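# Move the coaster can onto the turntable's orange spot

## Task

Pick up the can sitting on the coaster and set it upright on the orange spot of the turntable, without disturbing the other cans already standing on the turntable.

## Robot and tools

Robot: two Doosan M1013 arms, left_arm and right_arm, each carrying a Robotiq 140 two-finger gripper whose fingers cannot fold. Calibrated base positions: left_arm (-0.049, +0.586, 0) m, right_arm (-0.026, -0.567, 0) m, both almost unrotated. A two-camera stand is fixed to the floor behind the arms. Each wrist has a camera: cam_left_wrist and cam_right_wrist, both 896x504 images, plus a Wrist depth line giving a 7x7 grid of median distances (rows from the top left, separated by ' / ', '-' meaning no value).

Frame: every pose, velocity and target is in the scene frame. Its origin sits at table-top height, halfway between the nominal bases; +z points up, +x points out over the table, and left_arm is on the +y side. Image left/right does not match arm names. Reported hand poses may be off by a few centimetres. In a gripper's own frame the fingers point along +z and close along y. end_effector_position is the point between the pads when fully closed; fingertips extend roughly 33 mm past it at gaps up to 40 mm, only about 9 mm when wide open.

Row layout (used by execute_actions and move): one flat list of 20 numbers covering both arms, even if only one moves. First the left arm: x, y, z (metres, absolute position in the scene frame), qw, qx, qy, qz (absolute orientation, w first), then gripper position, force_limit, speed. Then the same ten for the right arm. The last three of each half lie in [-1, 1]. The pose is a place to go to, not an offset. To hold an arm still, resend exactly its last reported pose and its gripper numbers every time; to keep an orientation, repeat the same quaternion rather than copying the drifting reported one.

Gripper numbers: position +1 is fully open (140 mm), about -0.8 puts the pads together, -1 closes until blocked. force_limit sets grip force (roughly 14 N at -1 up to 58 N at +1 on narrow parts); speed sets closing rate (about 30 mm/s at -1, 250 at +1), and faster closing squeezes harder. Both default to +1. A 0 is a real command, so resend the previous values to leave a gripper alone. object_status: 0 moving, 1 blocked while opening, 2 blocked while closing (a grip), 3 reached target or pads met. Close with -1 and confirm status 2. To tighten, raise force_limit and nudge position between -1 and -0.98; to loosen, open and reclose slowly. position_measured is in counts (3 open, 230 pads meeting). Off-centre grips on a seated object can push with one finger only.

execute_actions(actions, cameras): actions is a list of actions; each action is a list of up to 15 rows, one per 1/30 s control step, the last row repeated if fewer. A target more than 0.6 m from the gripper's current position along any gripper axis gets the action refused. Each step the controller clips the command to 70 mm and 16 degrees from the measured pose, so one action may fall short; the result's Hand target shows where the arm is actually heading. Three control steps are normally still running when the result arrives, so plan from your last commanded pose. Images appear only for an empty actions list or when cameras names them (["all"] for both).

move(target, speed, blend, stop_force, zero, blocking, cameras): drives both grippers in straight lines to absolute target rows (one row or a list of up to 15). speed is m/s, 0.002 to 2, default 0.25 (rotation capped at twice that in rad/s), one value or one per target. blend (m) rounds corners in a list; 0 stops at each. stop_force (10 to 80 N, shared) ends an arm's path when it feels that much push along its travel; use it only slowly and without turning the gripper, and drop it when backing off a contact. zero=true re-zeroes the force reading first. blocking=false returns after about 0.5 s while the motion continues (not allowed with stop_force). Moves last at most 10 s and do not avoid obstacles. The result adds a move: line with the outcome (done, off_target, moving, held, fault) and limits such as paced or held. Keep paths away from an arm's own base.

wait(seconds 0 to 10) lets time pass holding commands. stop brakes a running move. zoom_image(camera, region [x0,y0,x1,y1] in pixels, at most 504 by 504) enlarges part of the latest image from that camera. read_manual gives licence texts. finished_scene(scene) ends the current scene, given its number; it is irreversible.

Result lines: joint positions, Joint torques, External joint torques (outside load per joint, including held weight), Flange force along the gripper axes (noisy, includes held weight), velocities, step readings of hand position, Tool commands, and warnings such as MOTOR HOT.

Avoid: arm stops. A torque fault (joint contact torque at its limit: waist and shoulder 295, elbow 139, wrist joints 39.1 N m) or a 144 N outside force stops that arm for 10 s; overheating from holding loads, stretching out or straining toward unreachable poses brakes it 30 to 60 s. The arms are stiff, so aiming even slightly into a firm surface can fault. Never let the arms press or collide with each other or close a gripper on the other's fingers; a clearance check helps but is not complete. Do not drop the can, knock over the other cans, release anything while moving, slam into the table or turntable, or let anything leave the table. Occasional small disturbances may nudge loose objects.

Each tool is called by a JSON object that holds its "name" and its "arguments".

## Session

{"name": "execute_actions", "arguments": {"actions": []}}

Scene clock: 0.00 s.
left_arm: end_effector_position=(+0.1075, +0.7224, +0.1642) position_measured=3 object_status=3 end_effector_quat_wxyz=(-0.003, +0.081, +0.997, +0.002) | right_arm: end_effector_position=(+0.2561, -0.1626, +0.3832) position_measured=3 object_status=3 end_effector_quat_wxyz=(-0.029, +0.886, -0.411, +0.211)
Joint positions: left_arm=[0.546 -0.547 2.456 0.006 1.236 -0.872] | right_arm=[1.228 -0.139 1.855 -0.433 1.396 3.682]
Joint velocities: within noise
Joint torques (N m): no reading
External joint torques (N m): no reading
Flange force (N): no reading
Wrist depth (mm): cam_left_wrist=[153 208 252 268 270 266 1051 / 277 273 281 281 283 282 1105 / 295 295 305 296 295 296 1180 / 309 126 311 313 313 142 1191 / 90 109 333 - 329 143 96 / - 350 347 - 351 356 96 / - 361 367 - 365 376 -] | cam_right_wrist=[1763 491 523 495 543 - - / 2027 542 518 481 - - - / - 548 518 489 541 478 - / 653 118 517 488 521 139 455 / 91 127 516 496 505 492 93 / - 588 - 545 484 - 98 / - 589 - - - - -]
Hand target: left_arm +0.1075, +0.7224, +0.1642; -0.003, +0.081, +0.997, +0.002 | right_arm +0.2561, -0.1626, +0.3832; -0.029, +0.886, -0.411, +0.211
Tool commands: left_gripper/position=+1.0 left_gripper/force_limit=+1.0 left_gripper/speed=+1.0 right_gripper/position=+1.0 right_gripper/force_limit=+1.0 right_gripper/speed=+1.0

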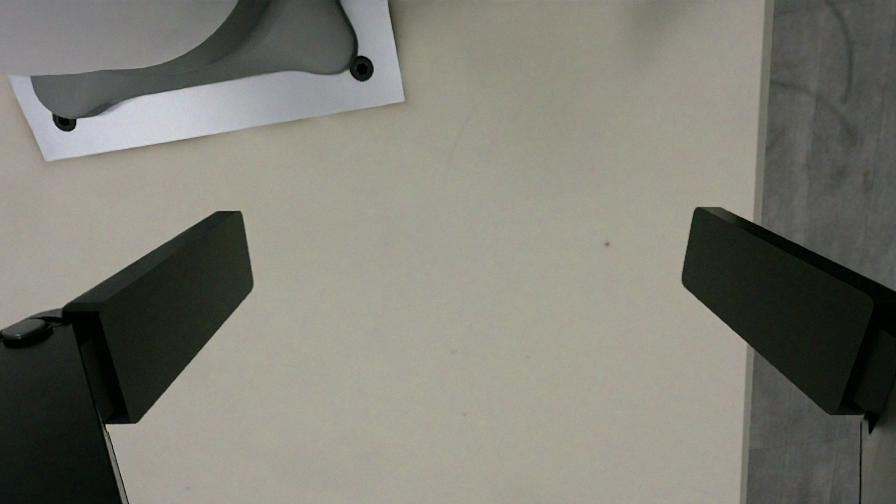

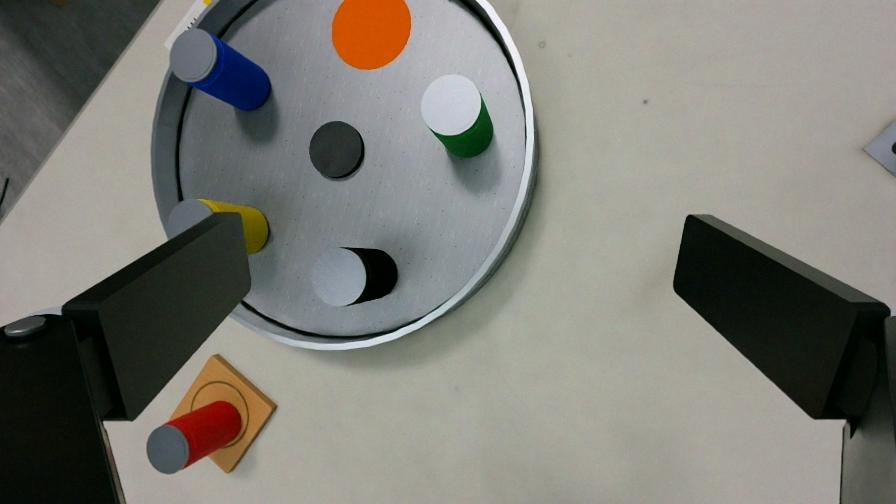

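{"name": "move", "arguments": {"target": [[0.3,0.62,0.22,0,0.7071,-0.7071,0,1,1,1,0.42,-0.35,0.43,0,0.7071,-0.7071,0,1,1,1],[0.4,0.236,0.25,0,0.7071,-0.7071,0,1,1,1,0.48,-0.42,0.45,0,0.7071,-0.7071,0,1,1,1]], "speed": 0.4, "blend": 0.1, "cameras": ["cam_left_wrist","cam_right_wrist"]}}

{"name": "wait", "arguments": {"seconds": 1, "cameras": ["cam_right_wrist"]}}

Scene clock: 4.17 s.
left_arm: end_effector_position=(+0.4000, +0.2361, +0.2500) position_measured=3 object_status=3 end_effector_quat_wxyz=(+0.000, +0.707, -0.707, +0.000) | right_arm: end_effector_position=(+0.4800, -0.4200, +0.4500) position_measured=3 object_status=3 end_effector_quat_wxyz=(+0.000, +0.707, -0.707, +0.000)
Joint positions: left_arm=[-0.717 0.068 1.847 0 1.227 -3.865] | right_arm=[0.272 -0.054 1.605 0 1.59 3.358]
Joint torques (N m): left_arm=[-2.91 -46.24 -40 4.23 -0.17 0.11] | right_arm=[0.45 -35.62 -44.02 4.8 -0.38 0]
External joint torques (N m): left_arm=[2.85 -0.6 0.22 -0.19 0.14 -0.11] | right_arm=[-0.41 -1.72 1.24 -0.45 0.38 0]
Flange force (N): left_arm=[-4.4 -2.2 -0.3] | right_arm=[2.1 4.4 1.6]
Wrist depth (mm): cam_left_wrist=[332 - 334 336 342 342 342 / 348 354 - 340 363 364 364 / 367 371 - 278 381 380 389 / 385 117 - 397 404 133 396 / 90 116 422 430 423 426 96 / - 445 455 451 464 458 96 / - 474 - 487 464 - -] | cam_right_wrist=[1341 541 - - - - 517 / 1415 - - - 556 - - / 1506 - - - - - 610 / 1599 118 554 572 571 139 - / 91 118 610 617 620 - 93 / 91 1839 631 650 645 - 98 / - 1980 672 688 - - -]
Hand target: left_arm +0.4000, +0.2360, +0.2500; +0.000, +0.707, -0.707, +0.000 | right_arm +0.4800, -0.4200, +0.4500; +0.000, +0.707, -0.707, +0.000
Off the commanded pose: left_arm 0.000 m, 0 deg | right_arm 0.000 m, 0 deg.
move: done; limits=paced

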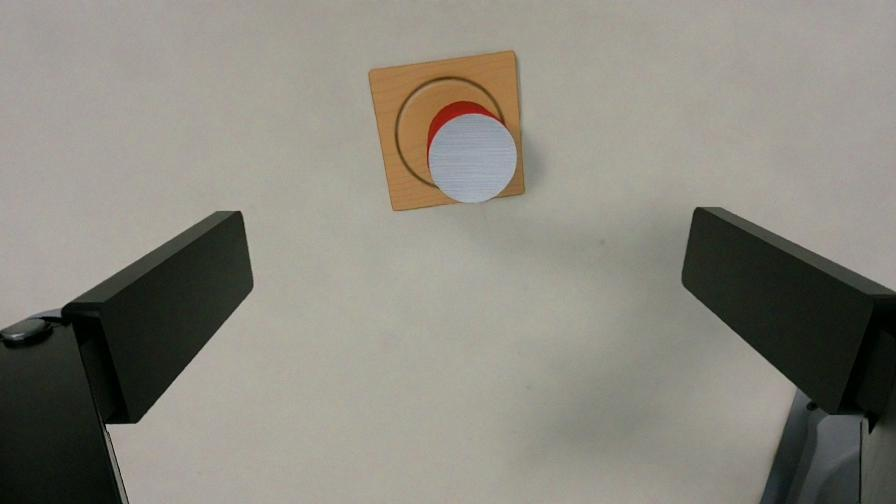

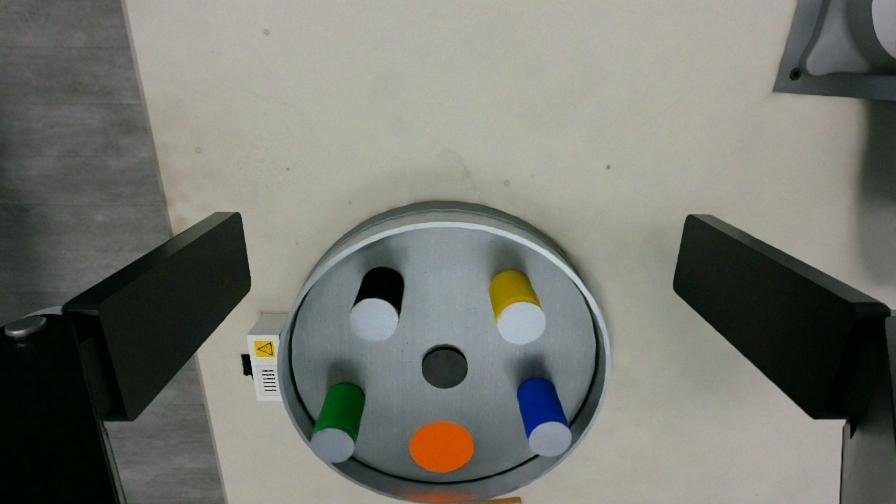

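Scene clock: 5.17 s.
left_arm: end_effector_position=(+0.4000, +0.2360, +0.2500) position_measured=3 object_status=3 end_effector_quat_wxyz=(+0.000, +0.707, -0.707, +0.000) | right_arm: end_effector_position=(+0.4800, -0.4200, +0.4500) position_measured=3 object_status=3 end_effector_quat_wxyz=(+0.000, +0.707, -0.707, +0.000)
Joint positions: left_arm=[-0.717 0.068 1.847 0 1.227 -3.865] | right_arm=[0.272 -0.054 1.605 0 1.59 3.358]
Joint torques (N m): left_arm=[-2.12 -45.06 -39.36 4.2 -0.17 0.03] | right_arm=[0.34 -35.93 -44.04 4.83 -0.4 -0.01]
External joint torques (N m): left_arm=[2.02 -1.99 -0.63 -0.14 0.13 -0.03] | right_arm=[-0.26 -1.6 1.26 -0.48 0.41 0.01]
Flange force (N): left_arm=[-3.9 -0.7 -2.2] | right_arm=[1.7 4.3 1.6]
Wrist depth (mm): cam_left_wrist=[331 328 337 335 343 352 348 / 348 350 352 340 359 363 - / 368 366 371 354 382 382 388 / - 126 394 406 - 133 109 / 90 109 - 423 435 142 96 / - 443 446 - - 466 96 / - - - - 490 489 -] | cam_right_wrist=[1300 - 545 521 - - 514 / 1438 570 - - - - - / 1523 - 595 597 - - - / 1619 118 617 567 588 139 - / 91 118 600 613 612 - 93 / 91 - 647 653 640 - 98 / - 1866 687 679 736 783 -]
Hand target: left_arm +0.4000, +0.2360, +0.2500; +0.000, +0.707, -0.707, +0.000 | right_arm +0.4800, -0.4200, +0.4500; +0.000, +0.707, -0.707, +0.000
Tool commands: left_gripper/position=+1.0 left_gripper/force_limit=+1.0 left_gripper/speed=+1.0 right_gripper/position=+1.0 right_gripper/force_limit=+1.0 right_gripper/speed=+1.0
Off the commanded pose: left_arm 0.000 m, 0 deg | right_arm 0.000 m, 0 deg.
wait: 1.00 s; at rest by 0.17 s
Images, in order (width x height): cam_right_wrist 896x504.

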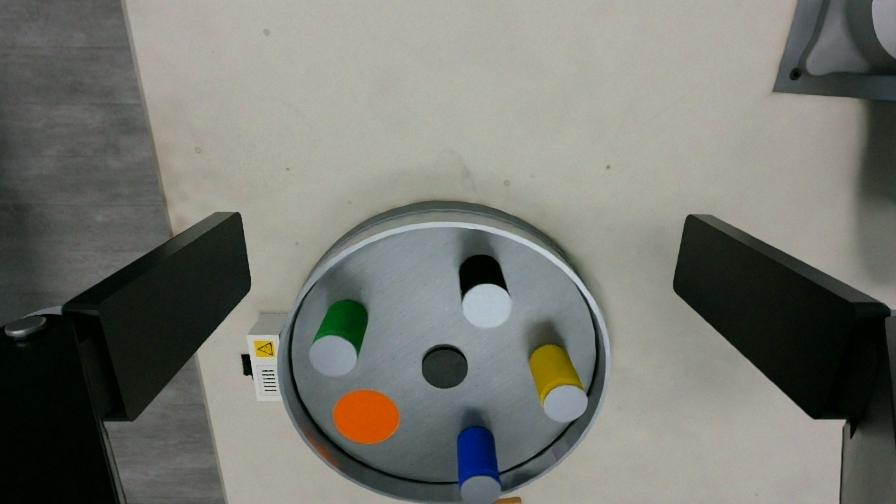

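{"name": "move", "arguments": {"target": [0.3945,0.231,0.068,0,0.7071,-0.7071,0,1,1,1,0.48,-0.42,0.45,0,0.7071,-0.7071,0,1,1,1]}}

{"name": "move", "arguments": {"target": [0.3945,0.231,0.068,0,0.7071,-0.7071,0,-1,-0.6,-1,0.48,-0.42,0.45,0,0.7071,-0.7071,0,1,1,1], "cameras": ["cam_left_wrist"]}}

Scene clock: 6.90 s.
left_arm: end_effector_position=(+0.3945, +0.2310, +0.0681) position_measured=3 object_status=3 end_effector_quat_wxyz=(+0.000, +0.707, -0.707, +0.000) | right_arm: end_effector_position=(+0.4800, -0.4200, +0.4500) position_measured=3 object_status=3 end_effector_quat_wxyz=(+0.000, +0.707, -0.707, +0.000)
Joint positions: left_arm=[-0.73 0.222 2.041 0 0.879 -3.878] | right_arm=[0.272 -0.054 1.605 0 1.59 3.358]
Joint torques (N m): left_arm=[-2.06 -55.14 -32.16 3.47 0.07 0.05] | right_arm=[0.08 -35.84 -43.97 4.82 -0.43 0.01]
External joint torques (N m): left_arm=[2.08 -0.62 -0.53 -0.15 -0.11 -0.05] | right_arm=[-0.09 -1.13 1.31 -0.49 0.43 -0.01]
Flange force (N): left_arm=[-2.6 -2.4 -0.9] | right_arm=[1.3 3.7 1.6]
Wrist depth (mm): cam_left_wrist=[170 170 172 172 172 175 177 / 180 179 171 170 173 184 187 / 187 189 181 140 183 196 197 / 195 126 197 97 99 142 204 / 90 116 212 102 104 217 96 / - 225 234 109 230 237 96 / - 243 247 249 250 253 -] | cam_right_wrist=[1355 - - - - 544 532 / 1438 563 - - - - - / 1514 - - - - - - / 1579 118 588 573 613 139 - / 91 127 617 609 628 - 93 / 91 - 633 645 647 - 98 / - 1996 655 685 679 - -]
Hand target: left_arm +0.3945, +0.2310, +0.0680; +0.000, +0.707, -0.707, +0.000 | right_arm +0.4800, -0.4200, +0.4500; +0.000, +0.707, -0.707, +0.000
Off the commanded pose: left_arm 0.000 m, 0 deg | right_arm 0.000 m, 0 deg.
move: done

Scene clock: 10.20 s.
left_arm: end_effector_position=(+0.3945, +0.2310, +0.0680) position_measured=151 object_status=0 end_effector_quat_wxyz=(+0.000, +0.707, -0.707, +0.000) | right_arm: end_effector_position=(+0.4800, -0.4200, +0.4500) position_measured=3 object_status=3 end_effector_quat_wxyz=(+0.000, +0.707, -0.707, +0.000)
Joint positions: left_arm=[-0.73 0.222 2.041 0 0.879 -3.878] | right_arm=[0.272 -0.054 1.605 0 1.59 3.358]
Joint torques (N m): left_arm=[-1.99 -51.65 -30.69 3.36 -0.12 0.03] | right_arm=[0.77 -35.33 -43.68 4.81 -0.34 0.08]
External joint torques (N m): left_arm=[1.96 -3.74 -1.85 -0.05 0.09 -0.03] | right_arm=[-0.71 -2.09 0.87 -0.46 0.35 -0.08]
Flange force (N): left_arm=[-3.6 -0.9 -6.0] | right_arm=[2.8 4.2 1.0]
Wrist depth (mm): cam_left_wrist=[169 170 171 171 171 175 176 / 177 179 171 170 175 184 186 / 187 189 179 136 181 197 197 / 198 196 130 96 100 205 209 / 207 83 92 102 102 91 216 / - - - 109 109 - 71 / - - - 248 - - 68] | cam_right_wrist=[1341 - 529 - - - 518 / 1422 - 595 - - 580 562 / 1497 604 - - - 620 616 / 1532 118 572 568 653 139 - / 91 128 602 610 604 - 94 / 91 719 639 647 625 - 98 / - 1965 664 676 731 - -]
Hand target: left_arm +0.3945, +0.2310, +0.0680; +0.000, +0.707, -0.707, +0.000 | right_arm +0.4800, -0.4200, +0.4500; +0.000, +0.707, -0.707, +0.000
Off the commanded pose: left_arm 0.000 m, 0 deg | right_arm 0.000 m, 0 deg.
move: done
Images, in order (width x height): cam_left_wrist 896x504.

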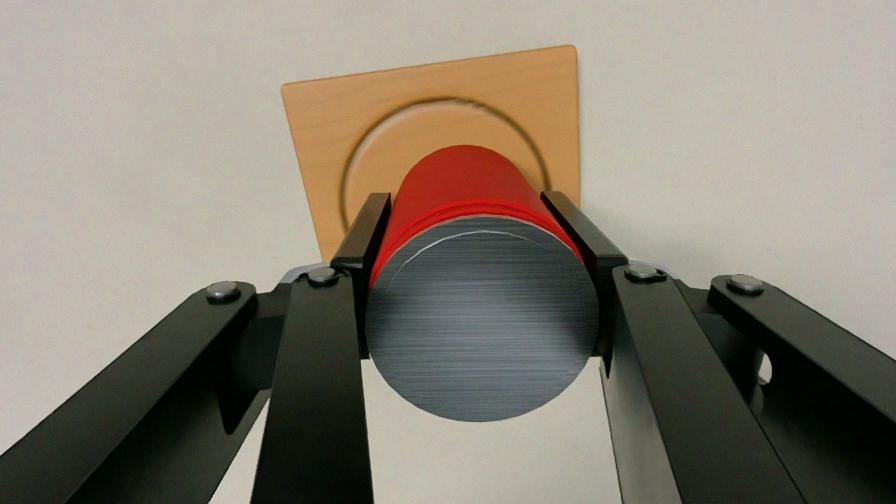

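{"name": "move", "arguments": {"target": [[0.3945,0.231,0.18,0,0.7071,-0.7071,0,-1,-0.6,-1,0.48,-0.42,0.45,0,0.7071,-0.7071,0,1,1,1],[0.346,-0.1235,0.23,0,0.7071,-0.7071,0,-1,-0.6,-1,0.48,-0.42,0.45,0,0.7071,-0.7071,0,1,1,1]], "speed": [0.2,0.3], "blend": 0.05, "cameras": ["cam_right_wrist"]}}

{"name": "wait", "arguments": {"seconds": 0.5, "cameras": ["cam_right_wrist"]}}

Scene clock: 12.63 s.
left_arm: end_effector_position=(+0.3460, -0.1234, +0.2300) position_measured=151 object_status=2 end_effector_quat_wxyz=(+0.000, +0.707, -0.707, +0.000) | right_arm: end_effector_position=(+0.4800, -0.4200, +0.4500) position_measured=3 object_status=3 end_effector_quat_wxyz=(+0.000, +0.707, -0.707, +0.000)
Joint positions: left_arm=[-1.099 0.454 1.383 0 1.305 -4.247] | right_arm=[0.272 -0.054 1.605 0 1.59 3.358]
Joint torques (N m): left_arm=[-1.89 -83.47 -41.31 4.36 -0.24 0.02] | right_arm=[-0.15 -35.83 -44.13 4.81 -0.34 0.02]
External joint torques (N m): left_arm=[1.98 -2.84 0.64 -0.21 0.2 -0.02] | right_arm=[0.13 -0.87 1.55 -0.48 0.35 -0.02]
Flange force (N): left_arm=[-6.2 0.7 -0.8] | right_arm=[0.9 3.7 2.2]
Wrist depth (mm): cam_left_wrist=[260 263 265 267 313 320 314 / 276 277 278 281 291 336 338 / 292 290 293 129 293 357 - / 309 310 126 96 100 373 372 / 326 83 92 102 102 91 394 / - - - 109 108 - 70 / - - - 450 - - 68] | cam_right_wrist=[1341 - - - - - 528 / 1446 - 568 - - - 565 / 1488 - - - 602 - - / 1570 118 589 573 614 139 - / 91 118 599 616 625 - 93 / 91 1705 622 653 637 - 98 / - 2060 637 681 445 - -]
Hand target: left_arm +0.3460, -0.1235, +0.2300; +0.000, +0.707, -0.707, +0.000 | right_arm +0.4800, -0.4200, +0.4500; +0.000, +0.707, -0.707, +0.000
Off the commanded pose: left_arm 0.000 m, 0 deg | right_arm 0.000 m, 0 deg.
move: done
Images, in order (width x height): cam_right_wrist 896x504.

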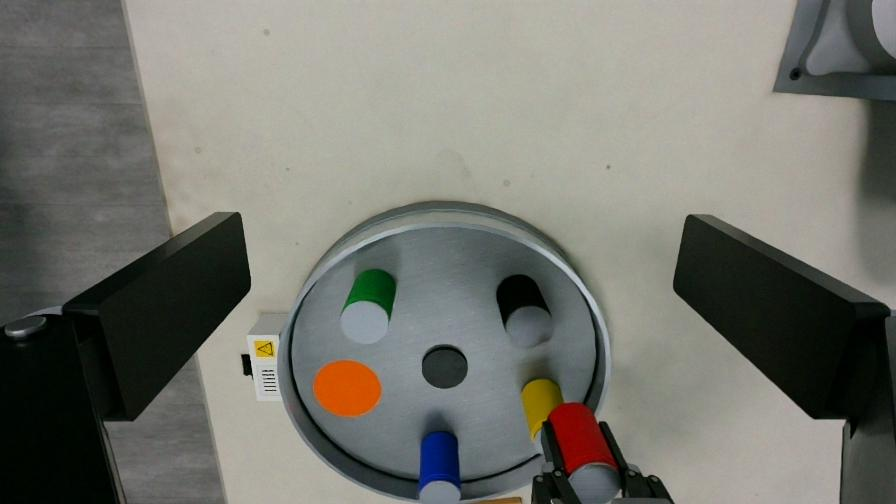

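Scene clock: 13.13 s.
left_arm: end_effector_position=(+0.3460, -0.1235, +0.2300) position_measured=151 object_status=2 end_effector_quat_wxyz=(+0.000, +0.707, -0.707, +0.000) | right_arm: end_effector_position=(+0.4800, -0.4200, +0.4500) position_measured=3 object_status=3 end_effector_quat_wxyz=(+0.000, +0.707, -0.707, +0.000)
Joint positions: left_arm=[-1.099 0.455 1.382 0 1.305 -4.247] | right_arm=[0.272 -0.054 1.605 0 1.59 3.358]
Joint torques (N m): left_arm=[-2.22 -84.64 -41.1 4.37 -0.11 0.06] | right_arm=[0.39 -35.79 -44.03 4.82 -0.37 0.04]
External joint torques (N m): left_arm=[2.21 -1.69 0.4 -0.22 0.07 -0.06] | right_arm=[-0.43 -0.94 1.43 -0.49 0.37 -0.04]
Flange force (N): left_arm=[-4.3 -0.6 -0.4] | right_arm=[1.9 3.4 2.0]
Wrist depth (mm): cam_left_wrist=[261 263 264 190 267 324 320 / 277 276 281 197 290 337 338 / 293 290 292 130 298 358 359 / 310 311 126 96 101 376 378 / 325 83 92 102 102 91 394 / - - - 109 107 - 70 / - - - 440 - - 68] | cam_right_wrist=[1327 - - - 519 - 522 / 1446 563 - - - 572 - / 1488 1422 - - - - - / 1560 121 584 568 597 139 - / 91 118 603 613 614 - 93 / - - 639 647 637 - 98 / - 1936 679 672 441 - -]
Hand target: left_arm +0.3460, -0.1235, +0.2300; +0.000, +0.707, -0.707, +0.000 | right_arm +0.4800, -0.4200, +0.4500; +0.000, +0.707, -0.707, +0.000
Tool commands: left_gripper/position=-1.0 left_gripper/force_limit=-0.6 left_gripper/speed=-1.0 right_gripper/position=+1.0 right_gripper/force_limit=+1.0 right_gripper/speed=+1.0
Off the commanded pose: left_arm 0.000 m, 0 deg | right_arm 0.000 m, 0 deg.
wait: 0.50 s; at rest by 0.17 s
Images, in order (width x height): cam_right_wrist 896x504.

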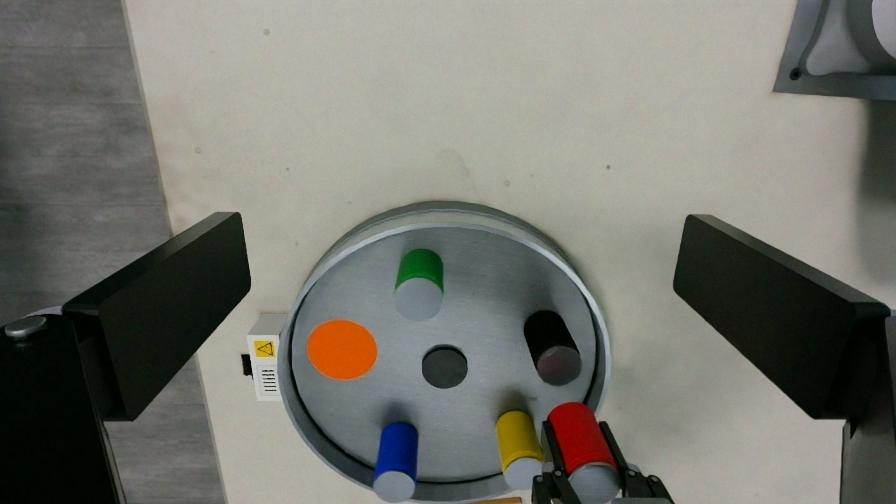

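{"name": "wait", "arguments": {"seconds": 2.65}}

{"name": "move", "arguments": {"target": [[0.3506,-0.0888,0.206,0,0.7071,-0.7071,0,-1,-0.6,-1,0.48,-0.42,0.45,0,0.7071,-0.7071,0,1,1,1],[0.364,-0.0565,0.182,0,0.7071,-0.7071,0,-1,-0.6,-1,0.48,-0.42,0.45,0,0.7071,-0.7071,0,1,1,1],[0.3852,-0.0287,0.158,0,0.7071,-0.7071,0,-1,-0.6,-1,0.48,-0.42,0.45,0,0.7071,-0.7071,0,1,1,1],[0.413,-0.0075,0.136,0,0.7071,-0.7071,0,-1,-0.6,-1,0.48,-0.42,0.45,0,0.7071,-0.7071,0,1,1,1],[0.4453,0.0059,0.127,0,0.7071,-0.7071,0,-1,-0.6,-1,0.48,-0.42,0.45,0,0.7071,-0.7071,0,1,1,1],[0.48,0.0105,0.1228,0,0.7071,-0.7071,0,-1,-0.6,-1,0.48,-0.42,0.45,0,0.7071,-0.7071,0,1,1,1],[0.5147,0.0059,0.1225,0,0.7071,-0.7071,0,-1,-0.6,-1,0.48,-0.42,0.45,0,0.7071,-0.7071,0,1,1,1],[0.547,-0.0075,0.1225,0,0.7071,-0.7071,0,-1,-0.6,-1,0.48,-0.42,0.45,0,0.7071,-0.7071,0,1,1,1],[0.5748,-0.0287,0.1225,0,0.7071,-0.7071,0,-1,-0.6,-1,0.48,-0.42,0.45,0,0.7071,-0.7071,0,1,1,1],[0.596,-0.0565,0.1225,0,0.7071,-0.7071,0,-1,-0.6,-1,0.48,-0.42,0.45,0,0.7071,-0.7071,0,1,1,1]], "speed": [0.1455,0.1455,0.1455,0.1418,0.124,0.1205,0.1205,0.1205,0.1205,0.1205], "blend": 0.012, "blocking": false}}

{"name": "wait", "arguments": {"seconds": 1.45, "cameras": ["cam_left_wrist"]}}

{"name": "move", "arguments": {"target": [[0.547,-0.0075,0.1225,0,0.7071,-0.7071,0,0.1,-0.6,0,0.48,-0.42,0.45,0,0.7071,-0.7071,0,1,1,1],[0.5748,-0.0287,0.1235,0,0.7071,-0.7071,0,0.1,-0.6,0,0.48,-0.42,0.45,0,0.7071,-0.7071,0,1,1,1],[0.596,-0.0565,0.152,0,0.7071,-0.7071,0,0.1,-0.6,0,0.48,-0.42,0.45,0,0.7071,-0.7071,0,1,1,1],[0.6094,-0.0888,0.185,0,0.7071,-0.7071,0,0.1,-0.6,0,0.48,-0.42,0.45,0,0.7071,-0.7071,0,1,1,1],[0.614,-0.1235,0.225,0,0.7071,-0.7071,0,0.1,-0.6,0,0.48,-0.42,0.45,0,0.7071,-0.7071,0,1,1,1],[0.6094,-0.1582,0.26,0,0.7071,-0.7071,0,0.1,-0.6,0,0.48,-0.42,0.45,0,0.7071,-0.7071,0,1,1,1]], "speed": [0.1205,0.1205,0.155,0.16,0.175,0.16], "blend": 0.012, "cameras": ["cam_right_wrist","cam_left_wrist"]}}

Scene clock: 16.60 s.
left_arm: end_effector_position=(+0.3460, -0.1235, +0.2300) position_measured=151 object_status=2 end_effector_quat_wxyz=(+0.000, +0.707, -0.707, +0.000) | right_arm: end_effector_position=(+0.4800, -0.4200, +0.4500) position_measured=3 object_status=3 end_effector_quat_wxyz=(+0.000, +0.707, -0.707, +0.000)
Joint positions: left_arm=[-1.099 0.455 1.382 0 1.305 -4.247] | right_arm=[0.272 -0.054 1.605 0 1.59 3.358]
Joint torques (N m): left_arm=[-2.04 -84.59 -41.1 4.37 -0.14 0.05] | right_arm=[0.18 -36.29 -43.93 4.78 -0.39 0.05]
External joint torques (N m): left_arm=[1.93 -1.55 0.48 -0.22 0.1 -0.05] | right_arm=[-0.22 -0.48 1.3 -0.45 0.39 -0.05]
Flange force (N): left_arm=[-4.1 -0.4 -0.3] | right_arm=[1.3 2.6 1.7]
Wrist depth (mm): cam_left_wrist=[262 264 265 268 311 321 320 / 276 277 279 280 288 337 338 / 291 289 292 130 291 367 357 / 302 310 126 96 100 370 371 / 320 83 92 102 102 91 78 / - - - 109 108 - 70 / - - - 441 - - 68] | cam_right_wrist=[1348 - - - - - 531 / 1415 - - 579 - - - / 1551 - - 575 - - - / 1560 118 595 576 600 139 626 / 91 119 597 607 622 - 93 / 91 1788 644 655 647 - 98 / - 1950 703 687 441 - -]
Hand target: left_arm +0.3460, -0.1235, +0.2300; +0.000, +0.707, -0.707, +0.000 | right_arm +0.4800, -0.4200, +0.4500; +0.000, +0.707, -0.707, +0.000
Tool commands: left_gripper/position=-1.0 left_gripper/force_limit=-0.6 left_gripper/speed=-1.0 right_gripper/position=+1.0 right_gripper/force_limit=+1.0 right_gripper/speed=+1.0
Off the commanded pose: left_arm 0.000 m, 0 deg | right_arm 0.000 m, 0 deg.
wait: 2.67 s; at rest from the start

Scene clock: 17.10 s.
left_arm: end_effector_position=(+0.3539, -0.0815, +0.2005) position_measured=151 object_status=2 end_effector_quat_wxyz=(+0.000, +0.707, -0.707, +0.000) end_effector_velocity=(+0.041, +0.113, -0.081) end_effector_angular_velocity=(-0.004, -0.003, +0.002) | right_arm: end_effector_position=(+0.4800, -0.4200, +0.4500) position_measured=3 object_status=3 end_effector_quat_wxyz=(+0.000, +0.707, -0.707, +0.000)
Joint positions: left_arm=[-1.066 0.419 1.491 0 1.233 -4.215] | right_arm=[0.272 -0.054 1.605 0 1.59 3.358]
Joint velocities: left_arm=[0.115 -0.073 0.263 0.001 -0.194 0.114] | right_arm=[within noise]
Joint torques (N m): left_arm=[-0.28 -78.75 -41.98 4.37 -0.22 -0.06] | right_arm=[0.27 -35.68 -43.86 4.78 -0.34 0.08]
External joint torques (N m): left_arm=[0.77 -3.2 1.96 -0.27 0.15 0.06] | right_arm=[-0.3 -1.25 1.21 -0.45 0.34 -0.08]
Flange force (N): left_arm=[-8.4 3.8 0.2] | right_arm=[1.8 3.6 1.6]
Wrist depth (mm): cam_left_wrist=[244 245 245 246 248 - 302 / 256 252 257 261 263 - 318 / 270 272 274 129 273 337 338 / 288 290 126 96 101 350 354 / 303 83 92 102 102 91 371 / - - - 107 108 - 70 / - - - 408 - - 68] | cam_right_wrist=[1341 - - - 561 547 523 / 1415 - - - 572 - - / 1532 - - 585 - - - / 1560 118 585 568 590 139 - / 91 139 613 619 592 - 93 / - 1852 639 650 644 - 98 / - 1683 652 677 491 771 -]
Hand target: left_arm +0.3585, -0.0691, +0.1914; +0.000, +0.707, -0.707, +0.000 | right_arm +0.4800, -0.4200, +0.4500; +0.000, +0.707, -0.707, +0.000
Tool commands: left_gripper/position=-1.0 left_gripper/force_limit=-0.6 left_gripper/speed=-1.0 right_gripper/position=+1.0 right_gripper/force_limit=+1.0 right_gripper/speed=+1.0
Off the commanded pose: left_arm 0.256 m, 0 deg | right_arm 0.000 m, 0 deg.
move: running; path passed 1 of 10 targets

Scene clock: 18.57 s.
left_arm: end_effector_position=(+0.4884, +0.0092, +0.1229) position_measured=151 object_status=2 end_effector_quat_wxyz=(+0.000, +0.707, -0.707, +0.000) end_effector_velocity=(+0.118, -0.010, -0.004) end_effector_angular_velocity=(-0.001, -0.001, +0.000) | right_arm: end_effector_position=(+0.4800, -0.4200, +0.4500) position_measured=3 object_status=3 end_effector_quat_wxyz=(+0.000, +0.707, -0.707, +0.000)
Joint positions: left_arm=[-0.858 0.48 1.549 0 1.113 -4.007] | right_arm=[0.272 -0.054 1.605 0 1.59 3.358]
Joint velocities: left_arm=[0.106 0.129 -0.194 0 0.064 0.106] | right_arm=[within noise]
Joint torques (N m): left_arm=[-4.15 -83.89 -37.65 4.04 -0.49 -0.3] | right_arm=[0.41 -35.8 -43.96 4.77 -0.36 0.01]
External joint torques (N m): left_arm=[3.49 -2.37 -0.72 -0.15 0.44 0.3] | right_arm=[-0.48 -0.9 1.35 -0.45 0.36 -0.01]
Flange force (N): left_arm=[-4.2 -2.7 -3.0] | right_arm=[1.9 3.2 1.8]
Wrist depth (mm): cam_left_wrist=[167 169 170 170 172 157 108 / 176 177 178 180 181 152 103 / 186 187 187 132 189 193 120 / 188 198 130 96 101 202 189 / 179 83 92 102 102 91 177 / - - - 109 108 - 71 / - - - 323 - - 68] | cam_right_wrist=[1348 - - - - - 523 / 1471 - - - - - 599 / 1471 - - 590 - - - / 1599 118 588 571 619 139 642 / 91 119 606 612 620 674 93 / 91 729 625 645 657 738 98 / - 2027 669 677 690 - -]
Hand target: left_arm +0.5020, +0.0079, +0.1226; +0.000, +0.707, -0.707, +0.000 | right_arm +0.4800, -0.4200, +0.4500; +0.000, +0.707, -0.707, +0.000
Tool commands: left_gripper/position=-1.0 left_gripper/force_limit=-0.6 left_gripper/speed=-1.0 right_gripper/position=+1.0 right_gripper/force_limit=+1.0 right_gripper/speed=+1.0
Off the commanded pose: left_arm 0.126 m, 0 deg | right_arm 0.000 m, 0 deg.
earlier move: running; path passed 6 of 10 targets
wait: 1.47 s; no rest
Images, in order (width x height): cam_left_wrist 896x504.

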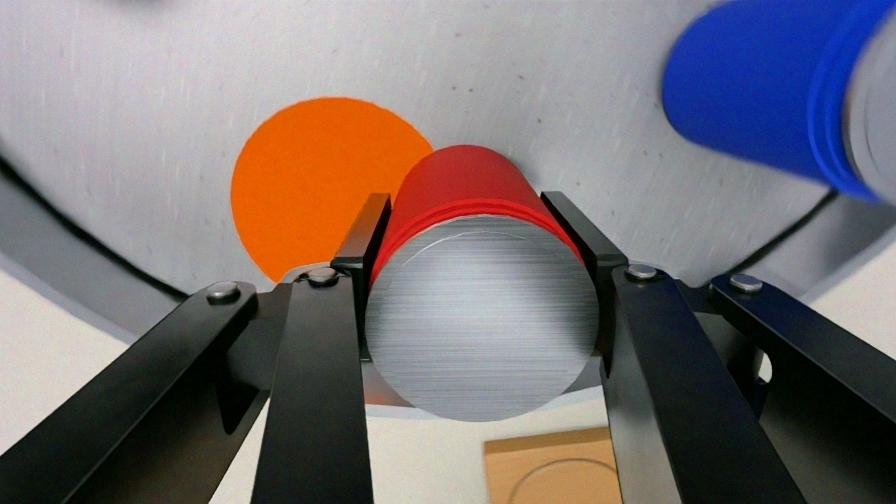

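Scene clock: 20.93 s.
left_arm: end_effector_position=(+0.6094, -0.1582, +0.2600) position_measured=117 object_status=3 end_effector_quat_wxyz=(+0.000, +0.707, -0.707, +0.000) | right_arm: end_effector_position=(+0.4800, -0.4200, +0.4500) position_measured=3 object_status=3 end_effector_quat_wxyz=(+0.000, +0.707, -0.707, +0.000)
Joint positions: left_arm=[-0.875 0.776 0.8 0 1.566 -4.023] | right_arm=[0.272 -0.054 1.605 0 1.59 3.358]
Joint torques (N m): left_arm=[-2.08 -111.28 -42.27 4.55 -0.21 0.07] | right_arm=[0.32 -36.07 -43.96 4.84 -0.4 0.02]
External joint torques (N m): left_arm=[2.22 -4.04 -0.02 -0.24 0.17 -0.07] | right_arm=[-0.43 -0.21 1.48 -0.52 0.39 -0.02]
Flange force (N): left_arm=[-7.9 4.1 -0.4] | right_arm=[1.6 2.3 2.0]
Wrist depth (mm): cam_left_wrist=[1124 333 333 291 292 292 234 / 1154 349 307 300 306 310 315 / 1213 366 316 322 322 326 331 / 1304 1260 130 339 161 342 326 / - 83 130 272 362 86 85 / - 76 450 383 394 - 77 / - - - - 391 - 70] | cam_right_wrist=[1369 - 548 - - 584 521 / 1415 - 550 - - 570 566 / 1532 - - - - - 600 / 1560 118 - 570 548 139 - / 91 118 597 613 617 - 93 / - - 637 652 647 740 98 / - 1980 439 677 - - -]
Hand target: left_arm +0.6094, -0.1582, +0.2600; +0.000, +0.707, -0.707, +0.000 | right_arm +0.4800, -0.4200, +0.4500; +0.000, +0.707, -0.707, +0.000
Off the commanded pose: left_arm 0.000 m, 0 deg | right_arm 0.000 m, 0 deg.
earlier move: replaced; path passed 6 of 10 targets
move: done

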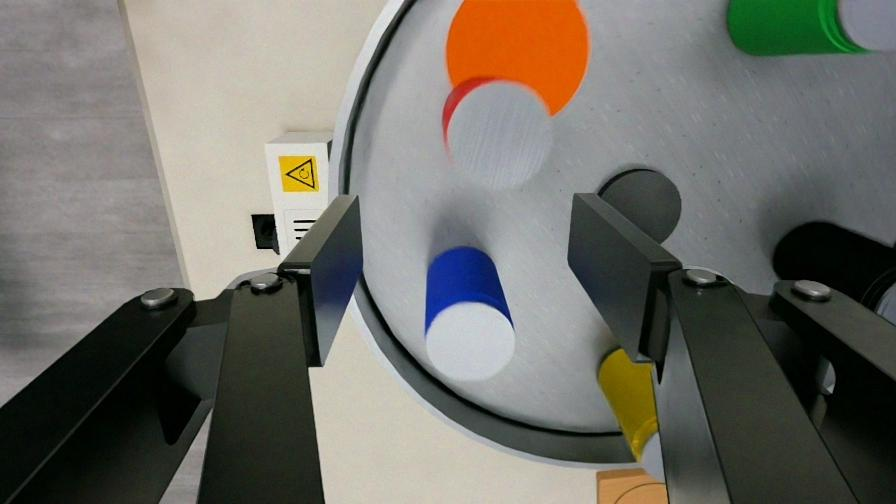

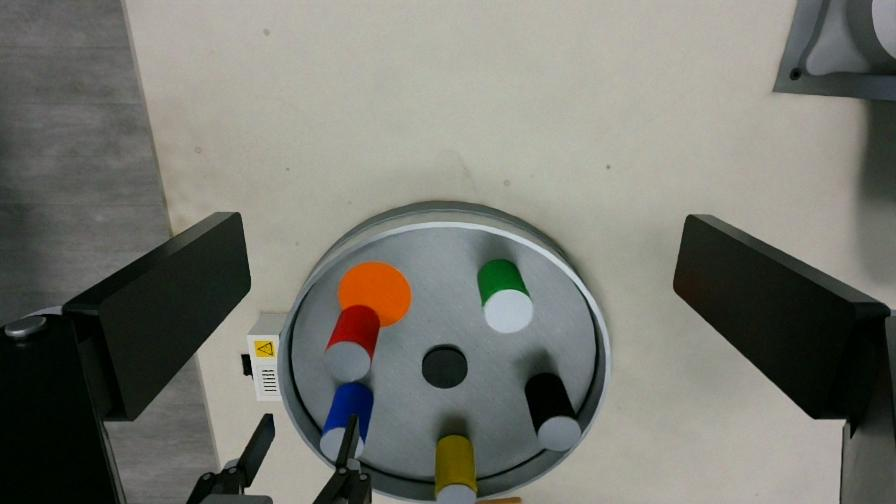

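{"name": "move", "arguments": {"target": [0.346,-0.1235,0.23,0,0.7071,-0.7071,0,0.1,-0.6,0,0.48,-0.42,0.45,0,0.7071,-0.7071,0,1,1,1]}}

{"name": "wait", "arguments": {"seconds": 2.5}}

Scene clock: 22.97 s.
left_arm: end_effector_position=(+0.3461, -0.1235, +0.2300) position_measured=117 object_status=3 end_effector_quat_wxyz=(+0.000, +0.707, -0.707, +0.000) | right_arm: end_effector_position=(+0.4800, -0.4200, +0.4500) position_measured=3 object_status=3 end_effector_quat_wxyz=(+0.000, +0.707, -0.707, +0.000)
Joint positions: left_arm=[-1.099 0.455 1.382 0 1.305 -4.247] | right_arm=[0.272 -0.054 1.605 0 1.59 3.358]
Joint torques (N m): left_arm=[-2.47 -83.03 -41.71 4.34 -0.09 0.05] | right_arm=[-0.03 -35.72 -44.01 4.79 -0.41 0.04]
External joint torques (N m): left_arm=[2.64 -4.04 0.72 -0.16 0.05 -0.05] | right_arm=[0.04 -1.33 1.31 -0.46 0.41 -0.04]
Flange force (N): left_arm=[-8.5 1.1 -1.0] | right_arm=[1.2 4.0 1.7]
Wrist depth (mm): cam_left_wrist=[262 263 186 265 270 318 321 / 276 277 279 279 289 336 - / 292 288 292 298 290 356 358 / 309 309 131 315 161 371 378 / - 83 130 292 304 86 80 / - 76 353 256 426 - 77 / - - 441 448 457 - 70] | cam_right_wrist=[1341 - - - - 543 513 / 1471 - - - 560 - - / 1497 581 - - 623 - 628 / 1599 118 577 566 584 139 - / 91 119 597 607 616 - 93 / 91 1763 640 647 658 - 98 / - 2011 631 683 581 - -]
Hand target: left_arm +0.3460, -0.1235, +0.2300; +0.000, +0.707, -0.707, +0.000 | right_arm +0.4800, -0.4200, +0.4500; +0.000, +0.707, -0.707, +0.000
Off the commanded pose: left_arm 0.000 m, 0 deg | right_arm 0.000 m, 0 deg.
move: done

Scene clock: 25.47 s.
left_arm: end_effector_position=(+0.3460, -0.1235, +0.2300) position_measured=117 object_status=3 end_effector_quat_wxyz=(+0.000, +0.707, -0.707, +0.000) | right_arm: end_effector_position=(+0.4800, -0.4200, +0.4500) position_measured=3 object_status=3 end_effector_quat_wxyz=(+0.000, +0.707, -0.707, +0.000)
Joint positions: left_arm=[-1.099 0.455 1.382 0 1.305 -4.247] | right_arm=[0.272 -0.054 1.605 0 1.59 3.358]
Joint torques (N m): left_arm=[-2.37 -83.33 -40.35 4.34 -0.19 0.07] | right_arm=[0.55 -35.64 -43.93 4.82 -0.36 0.07]
External joint torques (N m): left_arm=[2.21 -3.05 -0.36 -0.19 0.15 -0.07] | right_arm=[-0.51 -1.79 1.14 -0.48 0.37 -0.07]
Flange force (N): left_arm=[-4.6 -0.5 -2.0] | right_arm=[2.4 4.2 1.5]
Wrist depth (mm): cam_left_wrist=[262 264 265 266 312 324 318 / 276 277 280 281 288 338 341 / 290 290 292 297 299 357 355 / 310 309 131 309 162 371 381 / - 83 130 241 297 86 85 / - 76 356 330 - - 77 / - - 444 454 - - 70] | cam_right_wrist=[1348 - - - - - 518 / 1438 - 570 - - - - / 1523 572 589 - 619 - 616 / 1609 118 596 570 612 139 644 / 91 128 600 614 585 - 93 / 91 1609 642 657 645 - 98 / - 1965 670 679 467 440 -]
Hand target: left_arm +0.3460, -0.1235, +0.2300; +0.000, +0.707, -0.707, +0.000 | right_arm +0.4800, -0.4200, +0.4500; +0.000, +0.707, -0.707, +0.000
Tool commands: left_gripper/position=+0.1 left_gripper/force_limit=-0.6 left_gripper/speed=+0.0 right_gripper/position=+1.0 right_gripper/force_limit=+1.0 right_gripper/speed=+1.0
Off the commanded pose: left_arm 0.000 m, 0 deg | right_arm 0.000 m, 0 deg.
wait: 2.50 s; at rest by 0.17 s

{"name": "wait", "arguments": {"seconds": 4.62}}

{"name": "move", "arguments": {"target": [[0.3506,-0.0888,0.206,0,0.7071,-0.7071,0,0.1,-0.6,0,0.48,-0.42,0.45,0,0.7071,-0.7071,0,1,1,1],[0.364,-0.0565,0.182,0,0.7071,-0.7071,0,0.1,-0.6,0,0.48,-0.42,0.45,0,0.7071,-0.7071,0,1,1,1],[0.3852,-0.0287,0.158,0,0.7071,-0.7071,0,0.1,-0.6,0,0.48,-0.42,0.45,0,0.7071,-0.7071,0,1,1,1],[0.413,-0.0075,0.136,0,0.7071,-0.7071,0,0.1,-0.6,0,0.48,-0.42,0.45,0,0.7071,-0.7071,0,1,1,1],[0.4453,0.0059,0.127,0,0.7071,-0.7071,0,0.1,-0.6,0,0.48,-0.42,0.45,0,0.7071,-0.7071,0,1,1,1],[0.48,0.0105,0.123,0,0.7071,-0.7071,0,0.1,-0.6,0,0.48,-0.42,0.45,0,0.7071,-0.7071,0,1,1,1],[0.5147,0.0059,0.123,0,0.7071,-0.7071,0,0.1,-0.6,0,0.48,-0.42,0.45,0,0.7071,-0.7071,0,1,1,1],[0.547,-0.0075,0.123,0,0.7071,-0.7071,0,0.1,-0.6,0,0.48,-0.42,0.45,0,0.7071,-0.7071,0,1,1,1],[0.5748,-0.0287,0.123,0,0.7071,-0.7071,0,0.1,-0.6,0,0.48,-0.42,0.45,0,0.7071,-0.7071,0,1,1,1]], "speed": [0.1455,0.1455,0.1455,0.1418,0.124,0.1205,0.1205,0.1205,0.1205], "blend": 0.012, "blocking": false}}

{"name": "wait", "arguments": {"seconds": 1.15, "cameras": ["cam_left_wrist"]}}

{"name": "move", "arguments": {"target": [[0.48,0.0105,0.123,0,0.7071,-0.7071,0,-1,-0.6,-0.8,0.48,-0.42,0.45,0,0.7071,-0.7071,0,1,1,1],[0.5147,0.0059,0.123,0,0.7071,-0.7071,0,-1,-0.6,-0.8,0.48,-0.42,0.45,0,0.7071,-0.7071,0,1,1,1],[0.547,-0.0075,0.123,0,0.7071,-0.7071,0,-1,-0.6,-0.8,0.48,-0.42,0.45,0,0.7071,-0.7071,0,1,1,1],[0.5748,-0.0287,0.124,0,0.7071,-0.7071,0,-1,-0.6,-0.8,0.48,-0.42,0.45,0,0.7071,-0.7071,0,1,1,1],[0.596,-0.0565,0.14,0,0.7071,-0.7071,0,-1,-0.6,-0.8,0.48,-0.42,0.45,0,0.7071,-0.7071,0,1,1,1],[0.6094,-0.0888,0.17,0,0.7071,-0.7071,0,-1,-0.6,-0.8,0.48,-0.42,0.45,0,0.7071,-0.7071,0,1,1,1],[0.614,-0.1235,0.2,0,0.7071,-0.7071,0,-1,-0.6,-0.8,0.48,-0.42,0.45,0,0.7071,-0.7071,0,1,1,1],[0.6094,-0.1582,0.235,0,0.7071,-0.7071,0,-1,-0.6,-0.8,0.48,-0.42,0.45,0,0.7071,-0.7071,0,1,1,1]], "speed": [0.1205,0.1205,0.1205,0.1205,0.132,0.157,0.157,0.167], "blend": 0.012, "cameras": ["cam_left_wrist","cam_right_wrist"]}}

Scene clock: 30.67 s.
left_arm: end_effector_position=(+0.3460, -0.1235, +0.2300) position_measured=117 object_status=3 end_effector_quat_wxyz=(+0.000, +0.707, -0.707, +0.000) | right_arm: end_effector_position=(+0.4800, -0.4200, +0.4500) position_measured=3 object_status=3 end_effector_quat_wxyz=(+0.000, +0.707, -0.707, +0.000)
Joint positions: left_arm=[-1.099 0.455 1.382 0 1.305 -4.247] | right_arm=[0.272 -0.054 1.605 0 1.59 3.358]
Joint torques (N m): left_arm=[-2.23 -83.33 -40.21 4.37 -0.18 0.07] | right_arm=[0.1 -35.77 -44.11 4.81 -0.44 0.05]
External joint torques (N m): left_arm=[2.29 -3.24 -0.65 -0.2 0.13 -0.07] | right_arm=[-0.14 -1.06 1.46 -0.48 0.44 -0.05]
Flange force (N): left_arm=[-4.3 -0.8 -2.4] | right_arm=[1.5 3.7 1.9]
Wrist depth (mm): cam_left_wrist=[262 264 265 266 310 320 321 / 277 278 280 275 282 335 340 / 292 289 293 209 292 362 363 / 301 308 131 315 161 368 382 / - 83 130 335 142 86 80 / - 76 351 350 424 - 77 / - - 447 450 - - 70] | cam_right_wrist=[1377 - 534 - 539 - 530 / 1407 - - 551 - - - / 1570 - - - - - - / 1579 118 596 576 576 139 - / 91 119 596 612 612 - 93 / 91 1921 644 650 626 - 98 / - 1879 674 672 489 - -]
Hand target: left_arm +0.3460, -0.1235, +0.2300; +0.000, +0.707, -0.707, +0.000 | right_arm +0.4800, -0.4200, +0.4500; +0.000, +0.707, -0.707, +0.000
Tool commands: left_gripper/position=+0.1 left_gripper/force_limit=-0.6 left_gripper/speed=+0.0 right_gripper/position=+1.0 right_gripper/force_limit=+1.0 right_gripper/speed=+1.0
Off the commanded pose: left_arm 0.000 m, 0 deg | right_arm 0.000 m, 0 deg.
wait: 4.63 s; at rest from the start

Scene clock: 31.17 s.
left_arm: end_effector_position=(+0.3535, -0.0826, +0.2013) position_measured=117 object_status=3 end_effector_quat_wxyz=(+0.000, +0.707, -0.707, +0.000) end_effector_velocity=(+0.040, +0.114, -0.082) end_effector_angular_velocity=(+0.002, +0.001, +0.001) | right_arm: end_effector_position=(+0.4800, -0.4200, +0.4500) position_measured=3 object_status=3 end_effector_quat_wxyz=(+0.000, +0.707, -0.707, +0.000)
Joint positions: left_arm=[-1.067 0.42 1.488 0 1.235 -4.216] | right_arm=[0.272 -0.054 1.605 0 1.59 3.358]
Joint velocities: left_arm=[0.114 -0.072 0.263 0 -0.189 0.113] | right_arm=[within noise]
Joint torques (N m): left_arm=[0.24 -75.93 -39.85 4.32 -0.07 -0.01] | right_arm=[0.45 -35.7 -44.17 4.79 -0.38 0]
External joint torques (N m): left_arm=[0.35 -5.92 -0.27 -0.2 0.01 0.01] | right_arm=[-0.47 -1.11 1.58 -0.47 0.38 0]
Flange force (N): left_arm=[-7.4 3.9 -3.5] | right_arm=[2.1 3.9 2.2]
Wrist depth (mm): cam_left_wrist=[243 243 245 246 246 299 299 / 255 250 257 260 259 315 320 / 269 269 273 200 276 331 334 / 286 284 130 196 161 347 356 / - 83 302 306 275 86 85 / - 76 326 322 - - 77 / - - 417 423 428 - 70] | cam_right_wrist=[1341 - 555 522 - - 528 / 1455 541 566 549 592 573 - / 1532 - 595 572 - - - / 1619 118 584 566 572 139 - / 91 118 609 612 609 681 94 / 91 1921 619 648 650 - 98 / - 1965 653 687 495 - -]
Hand target: left_arm +0.3583, -0.0696, +0.1918; +0.000, +0.707, -0.707, +0.000 | right_arm +0.4800, -0.4200, +0.4500; +0.000, +0.707, -0.707, +0.000
Tool commands: left_gripper/position=+0.1 left_gripper/force_limit=-0.6 left_gripper/speed=+0.0 right_gripper/position=+1.0 right_gripper/force_limit=+1.0 right_gripper/speed=+1.0
Off the commanded pose: left_arm 0.241 m, 0 deg | right_arm 0.000 m, 0 deg.
move: running; path passed 1 of 9 targets

Scene clock: 32.33 s.
left_arm: end_effector_position=(+0.4517, +0.0064, +0.1266) position_measured=117 object_status=3 end_effector_quat_wxyz=(+0.000, +0.707, -0.707, +0.000) end_effector_velocity=(+0.117, +0.021, -0.018) end_effector_angular_velocity=(-0.005, -0.004, +0.000) | right_arm: end_effector_position=(+0.4800, -0.4200, +0.4500) position_measured=3 object_status=3 end_effector_quat_wxyz=(+0.000, +0.707, -0.707, +0.000)
Joint positions: left_arm=[-0.897 0.445 1.596 0 1.1 -4.046] | right_arm=[0.272 -0.054 1.605 0 1.59 3.358]
Joint velocities: left_arm=[0.138 0.098 -0.113 0 0.009 0.137] | right_arm=[within noise]
Joint torques (N m): left_arm=[-2.95 -80 -37.33 4.04 -0.27 0.09] | right_arm=[0.27 -35.83 -43.98 4.85 -0.35 0.08]
External joint torques (N m): left_arm=[2.32 -2.26 -0.99 -0.16 0.19 -0.09] | right_arm=[-0.25 -1.46 1.16 -0.5 0.36 -0.08]
Flange force (N): left_arm=[-2.5 -1.7 -2.8] | right_arm=[1.8 3.9 1.5]
Wrist depth (mm): cam_left_wrist=[172 173 173 174 175 117 96 / 181 181 184 185 186 187 109 / 191 192 191 148 195 197 186 / 202 202 113 112 142 190 271 / - 83 116 119 127 86 85 / - 76 207 200 196 - 77 / - - 316 312 309 - 70] | cam_right_wrist=[1348 - - 550 - 555 528 / 1407 - - 599 - 586 - / 1532 1560 595 - 600 - - / 1579 118 545 575 567 139 - / 91 118 610 613 617 - 94 / 91 1763 628 650 642 - 98 / - 2043 674 677 - - -]
Hand target: left_arm +0.4646, +0.0087, +0.1248; +0.000, +0.707, -0.707, +0.000 | right_arm +0.4800, -0.4200, +0.4500; +0.000, +0.707, -0.707, +0.000
Tool commands: left_gripper/position=+0.1 left_gripper/force_limit=-0.6 left_gripper/speed=+0.0 right_gripper/position=+1.0 right_gripper/force_limit=+1.0 right_gripper/speed=+1.0
Off the commanded pose: left_arm 0.128 m, 0 deg | right_arm 0.000 m, 0 deg.
earlier move: running; path passed 5 of 9 targets
wait: 1.17 s; no rest
Images, in order (width x height): cam_left_wrist 896x504.

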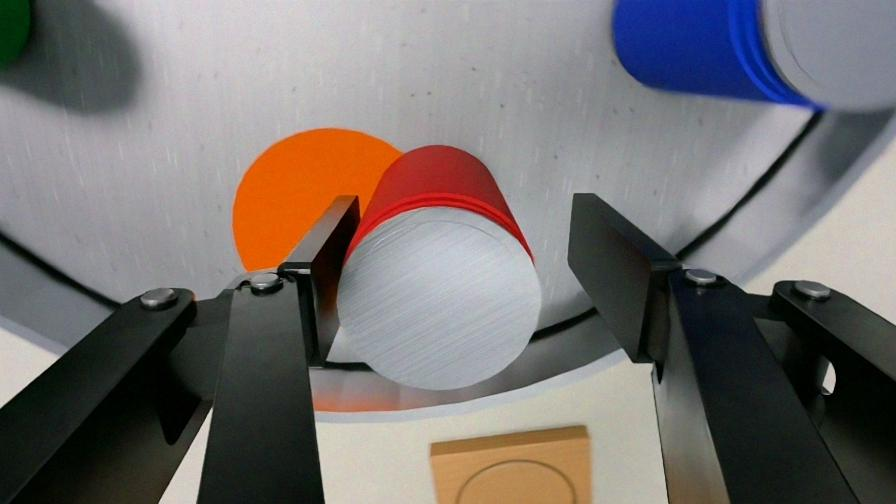

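Scene clock: 35.00 s.
left_arm: end_effector_position=(+0.6094, -0.1582, +0.2350) position_measured=152 object_status=2 end_effector_quat_wxyz=(+0.000, +0.707, -0.707, +0.000) | right_arm: end_effector_position=(+0.4800, -0.4200, +0.4500) position_measured=3 object_status=3 end_effector_quat_wxyz=(+0.000, +0.707, -0.707, +0.000)
Joint positions: left_arm=[-0.875 0.777 0.842 0 1.522 -4.023] | right_arm=[0.272 -0.054 1.605 0 1.59 3.358]
Joint torques (N m): left_arm=[-2.12 -112.51 -42.47 4.53 -0.34 0.02] | right_arm=[0.35 -35.51 -43.98 4.85 -0.41 0.03]
External joint torques (N m): left_arm=[2.02 -2.95 0.26 -0.24 0.3 -0.02] | right_arm=[-0.31 -1.58 1.3 -0.51 0.42 -0.03]
Flange force (N): left_arm=[-6.4 3.0 -0.4] | right_arm=[1.9 4.3 1.7]
Wrist depth (mm): cam_left_wrist=[1086 313 312 268 269 271 232 / 1138 329 279 282 285 287 289 / 1191 347 289 142 296 301 306 / 1236 366 125 106 108 316 316 / 1338 83 92 112 113 91 262 / - - - 121 - - 70 / - - - 357 - - 70] | cam_right_wrist=[1377 - - - 547 - 530 / 1446 - - - 571 - 570 / 1514 - - 554 - - - / 1551 118 - 566 572 139 - / 91 118 614 609 620 - 94 / 91 729 589 650 644 - 98 / - 1879 410 688 - - -]
Hand target: left_arm +0.6094, -0.1582, +0.2350; +0.000, +0.707, -0.707, +0.000 | right_arm +0.4800, -0.4200, +0.4500; +0.000, +0.707, -0.707, +0.000
Off the commanded pose: left_arm 0.000 m, 0 deg | right_arm 0.000 m, 0 deg.
earlier move: replaced; path passed 5 of 9 targets
move: done; blend cut to 0.005 m at target 1

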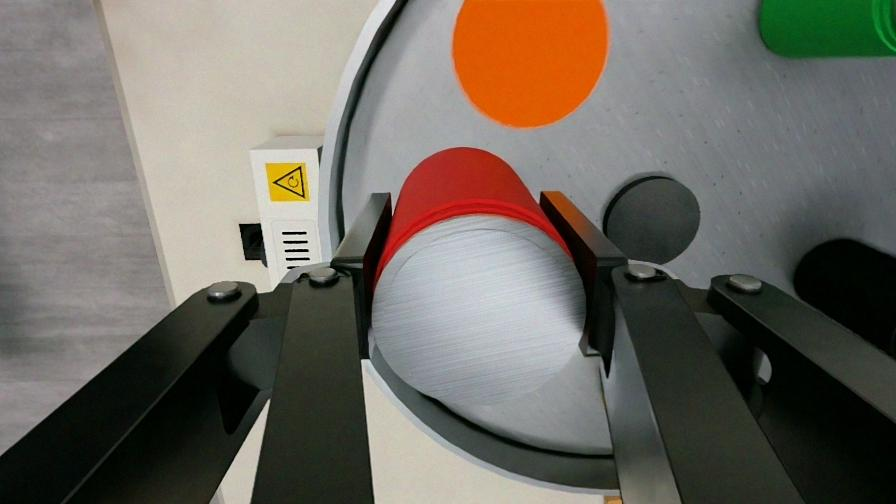

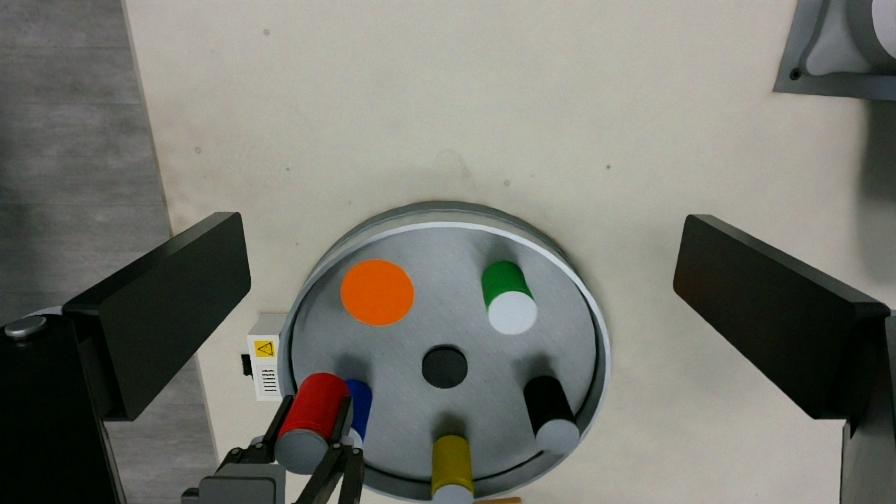

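{"name": "move", "arguments": {"target": [0.346,-0.1235,0.23,0,0.7071,-0.7071,0,-1,-0.6,-0.8,0.48,-0.42,0.45,0,0.7071,-0.7071,0,1,1,1]}}

{"name": "wait", "arguments": {"seconds": 2}}

Scene clock: 36.67 s.
left_arm: end_effector_position=(+0.3461, -0.1235, +0.2300) position_measured=152 object_status=2 end_effector_quat_wxyz=(+0.000, +0.707, -0.707, +0.000) | right_arm: end_effector_position=(+0.4800, -0.4200, +0.4500) position_measured=3 object_status=3 end_effector_quat_wxyz=(+0.000, +0.707, -0.707, +0.000)
Joint positions: left_arm=[-1.099 0.455 1.382 0 1.305 -4.247] | right_arm=[0.272 -0.054 1.605 0 1.59 3.358]
Joint torques (N m): left_arm=[-1.16 -82.04 -39.49 4.38 -0.09 0.31] | right_arm=[0.13 -35.77 -43.92 4.8 -0.42 0.04]
External joint torques (N m): left_arm=[1.31 -4.32 -1.23 -0.22 0.05 -0.31] | right_arm=[-0.18 -0.81 1.34 -0.48 0.42 -0.04]
Flange force (N): left_arm=[-3.9 0.8 -3.4] | right_arm=[1.4 3.2 1.7]
Wrist depth (mm): cam_left_wrist=[261 262 264 266 310 319 321 / 277 276 279 281 289 334 338 / 290 290 293 142 297 - 360 / 307 310 125 105 109 363 379 / 326 83 92 112 113 91 396 / - - - 120 - - 70 / - - - 455 - - 71] | cam_right_wrist=[1399 - - - - - 518 / 1407 - - 562 - - - / 1523 - - - - - - / 1589 120 622 572 607 139 - / 91 119 613 617 614 - 93 / 91 1879 633 652 640 - 98 / - 1893 681 685 452 - -]
Hand target: left_arm +0.3460, -0.1235, +0.2300; +0.000, +0.707, -0.707, +0.000 | right_arm +0.4800, -0.4200, +0.4500; +0.000, +0.707, -0.707, +0.000
Off the commanded pose: left_arm 0.000 m, 0 deg | right_arm 0.000 m, 0 deg.
move: done

Scene clock: 38.67 s.
left_arm: end_effector_position=(+0.3460, -0.1235, +0.2300) position_measured=152 object_status=2 end_effector_quat_wxyz=(+0.000, +0.707, -0.707, +0.000) | right_arm: end_effector_position=(+0.4800, -0.4200, +0.4500) position_measured=3 object_status=3 end_effector_quat_wxyz=(+0.000, +0.707, -0.707, +0.000)
Joint positions: left_arm=[-1.099 0.455 1.382 0 1.305 -4.247] | right_arm=[0.272 -0.054 1.605 0 1.59 3.358]
Joint torques (N m): left_arm=[-2.02 -84.72 -41.16 4.33 -0.16 0.02] | right_arm=[0.23 -35.76 -43.83 4.78 -0.35 0.04]
External joint torques (N m): left_arm=[2.08 -2.15 0.3 -0.16 0.12 -0.02] | right_arm=[-0.26 -0.96 1.22 -0.45 0.35 -0.04]
Flange force (N): left_arm=[-4.7 -0.3 -0.8] | right_arm=[1.5 3.2 1.6]
Wrist depth (mm): cam_left_wrist=[262 264 266 267 309 320 321 / 278 277 281 201 290 335 333 / 294 289 293 142 298 358 354 / 309 310 125 106 108 373 379 / 324 83 92 112 113 91 395 / - - - 120 - - 70 / - - - 447 - - 70] | cam_right_wrist=[1341 - - - 552 - 526 / 1430 - - - 592 - 665 / 1488 - - 603 - - 599 / 1532 118 616 571 602 139 - / 91 118 595 616 607 - 93 / 91 2043 662 647 647 - 98 / - 1996 658 683 457 815 -]
Hand target: left_arm +0.3460, -0.1235, +0.2300; +0.000, +0.707, -0.707, +0.000 | right_arm +0.4800, -0.4200, +0.4500; +0.000, +0.707, -0.707, +0.000
Tool commands: left_gripper/position=-1.0 left_gripper/force_limit=-0.6 left_gripper/speed=-0.8 right_gripper/position=+1.0 right_gripper/force_limit=+1.0 right_gripper/speed=+1.0
Off the commanded pose: left_arm 0.000 m, 0 deg | right_arm 0.000 m, 0 deg.
wait: 2.00 s; at rest by 0.17 s

{"name": "wait", "arguments": {"seconds": 2}}

Scene clock: 40.80 s.
left_arm: end_effector_position=(+0.3460, -0.1235, +0.2300) position_measured=152 object_status=2 end_effector_quat_wxyz=(+0.000, +0.707, -0.707, +0.000) | right_arm: end_effector_position=(+0.4800, -0.4200, +0.4500) position_measured=3 object_status=3 end_effector_quat_wxyz=(+0.000, +0.707, -0.707, +0.000)
Joint positions: left_arm=[-1.099 0.455 1.382 0 1.305 -4.247] | right_arm=[0.272 -0.054 1.605 0 1.59 3.358]
Joint torques (N m): left_arm=[-1.86 -84.62 -41.06 4.31 -0.15 0.03] | right_arm=[-0.11 -35.71 -43.87 4.8 -0.42 0]
External joint torques (N m): left_arm=[1.92 -2.11 0.2 -0.14 0.1 -0.03] | right_arm=[0.2 -1.85 1.09 -0.46 0.43 0]
Flange force (N): left_arm=[-4.3 -0.3 -0.8] | right_arm=[0.9 4.6 1.3]
Wrist depth (mm): cam_left_wrist=[261 263 266 266 269 330 321 / 277 276 280 281 289 336 337 / 293 288 292 142 299 355 360 / 308 312 125 106 108 369 382 / 324 83 92 112 112 91 394 / - - - 120 - - 70 / - - - 447 - - 71] | cam_right_wrist=[1256 - - 514 - - 509 / 1422 - - 554 - - - / 1506 614 626 590 626 - - / 1488 118 576 580 544 139 - / 91 118 610 606 614 677 93 / 91 2011 640 658 645 - 98 / - 2145 676 676 445 - -]
Hand target: left_arm +0.3460, -0.1235, +0.2300; +0.000, +0.707, -0.707, +0.000 | right_arm +0.4800, -0.4200, +0.4500; +0.000, +0.707, -0.707, +0.000
Tool commands: left_gripper/position=-1.0 left_gripper/force_limit=-0.6 left_gripper/speed=-0.8 right_gripper/position=+1.0 right_gripper/force_limit=+1.0 right_gripper/speed=+1.0
Off the commanded pose: left_arm 0.000 m, 0 deg | right_arm 0.000 m, 0 deg.
wait: 2.00 s; at rest by 0.03 s


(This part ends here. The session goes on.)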